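# Place red bottle in upright gift bag, release all

## Task

Get the red bottle inside the gift bag, with the bag still upright at the end, and finish with neither gripper touching the bottle, the packet or the bag.

## Robot and tools

Robot: two arms, left_arm and right_arm, each with a parallel two-finger gripper and a wrist camera (cam_left_wrist, cam_right_wrist, both 672x504). A camera stand sits behind the arms. Measured base poses in the scene frame: left_arm at (-0.029, +0.361, 0) m, quat_wxyz (+1.000, 0, 0, +0.026); right_arm at (-0.053, -0.315, 0) m, quat_wxyz (+1.000, 0, 0, -0.009).

Frames. Scene frame: origin at table-top height, halfway between the nominal bases; +x points out over the table, +z up, and left_arm is on the +y side (this is not the image's left). Every hand pose, velocity, target, offset and wrist-camera pose is expressed in that arm's own base frame. Rotations in an offset turn the gripper about its Hand target point. Gripper axes: fingers extend along its +z and close along its y. end_effector_position is the point between the pads, just behind the tips.

execute_actions(actions, cameras). actions is a list of actions; each action is a list of up to 15 rows; each row is one control step of 1/30 s. If an action has fewer than 15 rows, its final row repeats to fill 15. A row always has 14 numbers, each in [-1, 1], covering both arms: left dx, dy, dz, rx, ry, rz, opening, then right dx, dy, dz, rx, ry, rz, opening. The six pose numbers are an offset, not a pose: they are measured from that arm's Hand target as it was when the action began, along the arm's base axes. All rows in one action refer to that same starting point, while a new action or call starts from the updated Hand target, so sending the same offset twice moves twice as far. Scale: 1.0 equals 0.6 m for dx, dy, dz and 180 degrees for rotation; rx, ry, rz form one rotation vector. Offsets longer than 1.0 in total are shortened. Sending six zeros for an arm re-requests its current Hand target. Opening is absolute: +1 fully open (about 87 mm between pads), +0.5 about 69 mm, 0 about 43 mm, -0.5 about 18 mm, -1 closed. A 0 is a real command, so repeat an arm's present opening to keep it unchanged. cameras: list of names, ["all"], or []; images come with an empty action list by default, otherwise only on request.

move(target, speed, blend, opening_speed, blocking, cameras). target is either a single 14-number row or a list of up to 15 rows, same layout and scale as above. Every row is an offset from the Hand targets at the move's start, not from the previous row. Grippers follow straight lines, finishing together, taking 0.5 s minimum and 10 s maximum. speed: m/s per arm path, 0.002 to 2.9, default 0.25 (rotation limited to twice that in rad/s); one value or one per row. blend: corner rounding in metres, 0 means stop at each point. opening_speed: rate of opening change per second on the -1..+1 scale, at least 0.2. blocking=false returns after about 0.5 s while motion continues. Paths ignore obstacles and the other arm. The result adds a move: line with the ending (done, off_target, moving, held, fault) and any limits (paced = pose clipped, held = steps withheld).

wait(seconds 0 to 10): lets time pass holding commands. stop(): brakes a running move. zoom_image(camera, region [x0, y0, x1, y1] in pixels, at most 504x504): enlarges part of a wrist camera's newest image. finished_scene(scene): ends the scene irreversibly; call it alone in its reply.

Results: per arm end_effector_position (m) and end_effector_quat_wxyz in its base frame, Hand target (last commanded pose after clipping; next offsets start here), Tool commands, grip_measured (on the command scale; Joint positions show the gripper 0 closed to 1 open), Joint positions (waist, shoulder, elbow, wrist pitch, wrist yaw, wrist roll), torques, velocities (may be shown as within noise), motor temperatures, and for action calls some per-step positions. Readings can be a few cm off, more at long reach.

Behaviour to expect. Orientation commands are clipped to 40 degrees from the measured one per step. Friction and weight can leave the gripper short, low or tilted; check after each move and correct. Resting short is not fixed by waiting; resend the target or the missing offset. Small moves may not happen or go sideways. An arm blocked by something keeps pushing until commanded back past the gripper.

Gripping: note grip_measured when the pads first touch, then command roughly 0.04 below it for a firm hold, less for a lighter one. Pads push up to about 20 N each; fast closing presses harder.

Avoid: anything falling or being left off the table; dropping or releasing a moving object; fast or hard contact with the table, fixtures or heavy items; grippers or cameras bumping the other arm, or closing on its fingers; the wrist-camera cable touching things (counts as touching); paths close to an arm's own base (can flip its shoulder; go around). Occasional pushes may nudge loose objects. Motor heat builds from holding loads, stretched arms or pushing at unreachable poses: MOTOR HOT at 75 °C, at 90 °C the arm folds and stops, at 100 °C it goes limp.

Joint ranges (rad): waist -2.618 to 3.054, shoulder 0 to 3.142, elbow 0 to 3.142 (straight 2.901), wrist pitch and yaw -1.571 to 1.571, wrist roll -2.094 to 2.094.

Each tool is called after "Call:" as name(argument=value, ...) on one line, values as JSON.

## Session

Call:
execute_actions(actions=[])

Scene clock: 0.00 s.
left_arm: end_effector_position=(+0.3006, +0.0350, +0.1330) grip_measured=+1.000 end_effector_quat_wxyz=(+0.479, +0.062, +0.869, +0.111) | right_arm: end_effector_position=(+0.3475, +0.0541, +0.1575) grip_measured=+0.986 end_effector_quat_wxyz=(+0.554, +0.008, +0.811, +0.191)
Joint positions: left_arm=[0.014 0.923 0.573 -0.198 -0.123 0.225 1] | right_arm=[-0.038 1.072 0.548 0.185 -0.34 0.224 0.993]
Joint velocities: within noise
Joint torques (N m): no reading
Motor temperatures (°C): left_arm=[28 31 30 27 26 28 28] | right_arm=[30 30 29 30 29 29 26]
Heat: left arm: 31 °C; right arm: 30 °C.
Hand target: left_arm +0.3033, +0.0352, +0.1392; +0.486, +0.061, +0.865, +0.112 | right_arm +0.3480, +0.0540, +0.1597; +0.555, +0.009, +0.810, +0.191
Tool commands: left_gripper/opening=+1.0 right_gripper/opening=+1.0
camera_calibration:
cam_left_wrist: T_world_to_cam=[[0.0153523, -0.970909, -0.238957, 0.0556451], [-0.990028, 0.0187093, -0.139624, 0.338275], [0.140033, 0.238718, -0.960939, 0.217527], [0, 0, 0, 1]] pos_world=[0.303587, -0.00423003, 0.269558]
cam_right_wrist: T_world_to_cam=[[0.229115, -0.917368, -0.325487, 0.021648], [-0.938402, -0.119306, -0.324295, 0.40217], [0.258665, 0.379738, -0.888195, 0.170819], [0, 0, 0, 1]] pos_world=[0.328253, 0.00297399, 0.289189]

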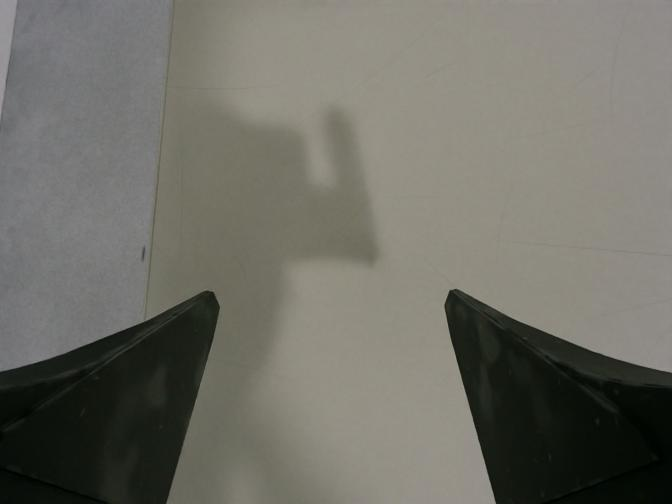

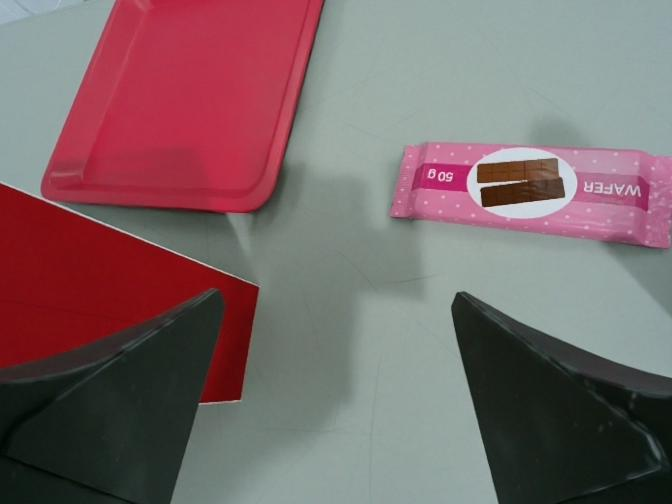

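Call:
move(target=[0,0,0,0,0,0,1,-0.163,-0.14,0.284,-0.079,-0.1105,0.0017,1], speed=0.6, cameras=["cam_right_wrist"])

Scene clock: 2.43 s.
left_arm: end_effector_position=(+0.3006, +0.0350, +0.1330) grip_measured=+1.000 end_effector_quat_wxyz=(+0.479, +0.062, +0.869, +0.111) | right_arm: end_effector_position=(+0.2513, -0.0322, +0.3224) grip_measured=+0.986 end_effector_quat_wxyz=(+0.680, -0.081, +0.723, +0.093)
Joint positions: left_arm=[0.014 0.923 0.573 -0.198 -0.123 0.225 1] | right_arm=[-0.732 0.658 0.856 -0.304 -0.978 -0.064 0.993]
Joint torques (N m): left_arm=[0.01 -1.89 8.62 1.69 0 0] | right_arm=[-0.12 1.05 8.03 1.55 -0.22 -0.32]
Heat: left arm: 31 °C; right arm: 31 °C.
Hand target: left_arm +0.3033, +0.0352, +0.1392; +0.486, +0.061, +0.865, +0.112 | right_arm +0.2502, -0.0300, +0.3300; +0.682, -0.095, +0.719, +0.090
Off the commanded pose: left_arm 0.007 m, 1 deg | right_arm 0.008 m, 2 deg.
move: done
camera_calibration:
cam_right_wrist: T_world_to_cam=[[0.276745, -0.960693, -0.0219432, -0.0930272], [-0.786406, -0.213297, -0.579715, 0.396196], [0.552248, 0.17769, -0.814524, 0.270872], [0, 0, 0, 1]] pos_world=[0.187727, -0.0529942, 0.448271]
Images, in order (width x height): cam_right_wrist 672x504.

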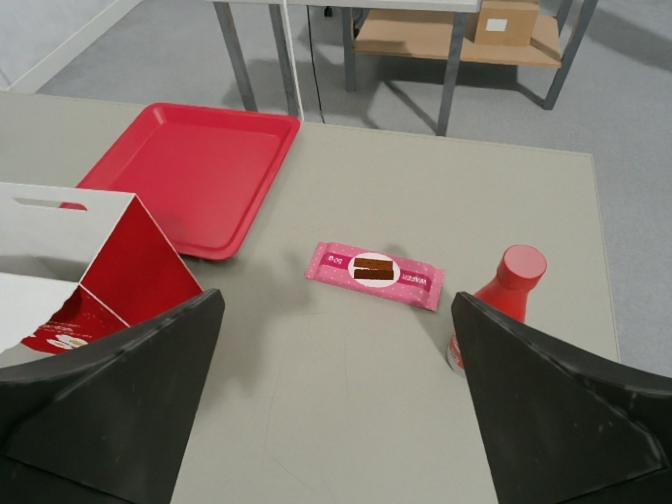

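Call:
move(target=[[0,0,0,0,0,0,1,0.101,-0.132,-0.108,0.0078,0.2083,-0.1836,1],[0,0,0,0,0,0,1,0.2113,-0.1692,-0.205,0.0078,0.2083,-0.1836,1],[0,0,0,0,0,0,1,0.2113,-0.1692,-0.205,0.0078,0.2083,-0.1836,-0.42],[0,0,0,0,0,0,1,0.2113,-0.16,-0.05,0.0078,0.2083,-0.1836,-0.42],[0,0,0,0,0,0,1,0.225,0.15,0.167,-0.0289,0.136,-0.0328,-0.42],[0,0,0,0,0,0,1,0.103,0.4517,0.187,-0.0621,0.1253,0.1241,-0.42]], speed=[0.6,0.25,0.3,0.4,0.4,0.35], blend=[0.02,0,0,0.05,0.05,0], opening_speed=2.5, cameras=["cam_right_wrist"])

Scene clock: 9.27 s.
left_arm: end_effector_position=(+0.3006, +0.0350, +0.1330) grip_measured=+1.000 end_effector_quat_wxyz=(+0.479, +0.062, +0.869, +0.111) | right_arm: end_effector_position=(+0.3071, +0.2395, +0.4267) grip_measured=-0.277 end_effector_quat_wxyz=(+0.461, -0.286, +0.824, +0.160)
Joint positions: left_arm=[0.014 0.923 0.573 -0.198 -0.123 0.225 1] | right_arm=[0.659 1.794 2.627 -1.384 -0.008 -0.005 0.361]
Joint torques (N m): left_arm=[-0.03 -2 8.69 1.67 0.02 0.02] | right_arm=[0.27 -6.72 6.64 2.2 0.02 -0.09]
Heat: left arm: 32 °C; right arm: 32 °C.
Hand target: left_arm +0.3033, +0.0352, +0.1392; +0.486, +0.061, +0.865, +0.112 | right_arm +0.3119, +0.2411, +0.4423; +0.487, -0.277, +0.811, +0.166
Off the commanded pose: left_arm 0.007 m, 1 deg | right_arm 0.016 m, 4 deg.
move: off_target (right_arm); blend cut to 0.0466 m at target 4
camera_calibration:
cam_right_wrist: T_world_to_cam=[[0.643537, -0.765273, -0.0147461, -0.00778429], [-0.760468, -0.637072, -0.125806, 0.458328], [0.0868816, 0.0921748, -0.991945, 0.515795], [0, 0, 0, 1]] pos_world=[0.30874, 0.238487, 0.569186]
Images, in order (width x height): cam_right_wrist 672x504.

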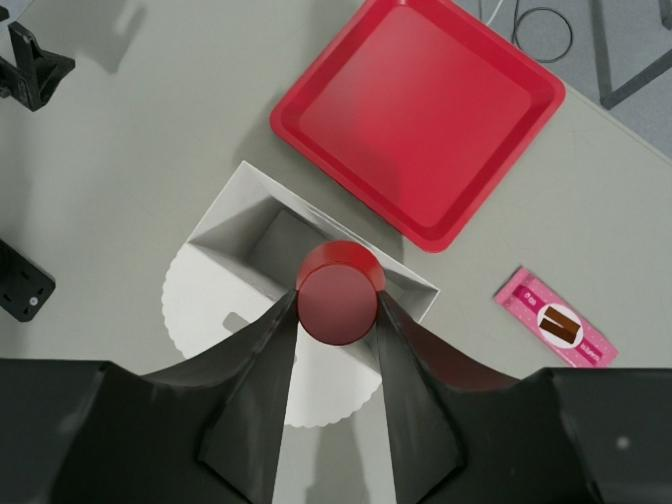

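Call:
move(target=[[0,0,0,0,0,0,1,0.0195,0.0135,-0.345,-0.036,0.0465,0,-0.42],[0,0,0,0,0,0,1,0.0218,0.0148,-0.3905,-0.0408,0.0528,0,-0.42],[0,0,0,0,0,0,1,0.0218,0.0148,-0.3905,-0.0408,0.0528,0,0.0],[0,0,0,0,0,0,1,0.0,-0.005,-0.22,-0.0408,0.0528,0,0.0]], speed=[0.35,0.12,0.3,0.35], blend=[0.01,0,0,0], opening_speed=2, cameras=["cam_right_wrist"])

Scene clock: 13.27 s.
left_arm: end_effector_position=(+0.3006, +0.0350, +0.1330) grip_measured=+1.000 end_effector_quat_wxyz=(+0.479, +0.062, +0.869, +0.111) | right_arm: end_effector_position=(+0.3110, +0.2421, +0.3106) grip_measured=+0.000 end_effector_quat_wxyz=(+0.404, -0.296, +0.854, +0.140)
Joint positions: left_arm=[0.014 0.923 0.573 -0.198 -0.123 0.225 1] | right_arm=[0.659 1.525 1.798 -0.96 -0.007 -0.005 0.5]
Joint torques (N m): left_arm=[0.12 -1.85 8.68 1.72 0.01 -0.02] | right_arm=[-0.54 -6.26 6.97 1.48 -0.09 -0.19]
Heat: left arm: 33 °C; right arm: 32 °C.
Hand target: left_arm +0.3033, +0.0352, +0.1392; +0.486, +0.061, +0.865, +0.112 | right_arm +0.3119, +0.2381, +0.3103; +0.400, -0.293, +0.858, +0.136
Off the commanded pose: left_arm 0.007 m, 1 deg | right_arm 0.004 m, 1 deg.
move: done
camera_calibration:
cam_right_wrist: T_world_to_cam=[[0.640767, -0.767496, -0.0191518, -0.00713883], [-0.767477, -0.641, 0.00995767, 0.409318], [-0.0199187, 0.00831798, -0.999767, 0.456088], [0, 0, 0, 1]] pos_world=[0.327801, 0.2531, 0.451769]
Images, in order (width x height): cam_right_wrist 672x504.

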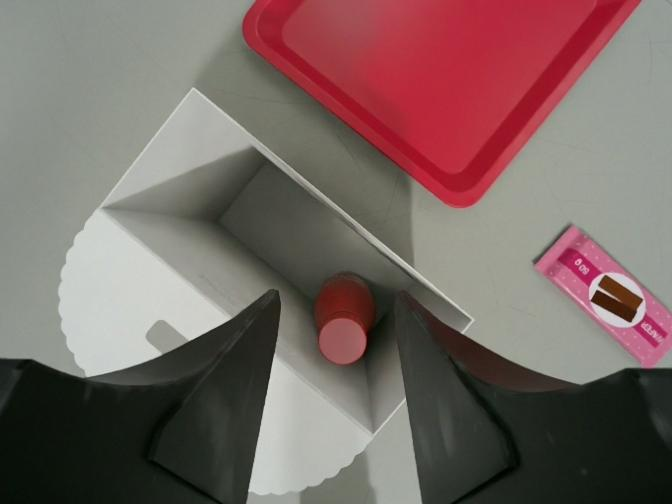

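Call:
finished_scene(scene=3)

The scene is finished: the task was done.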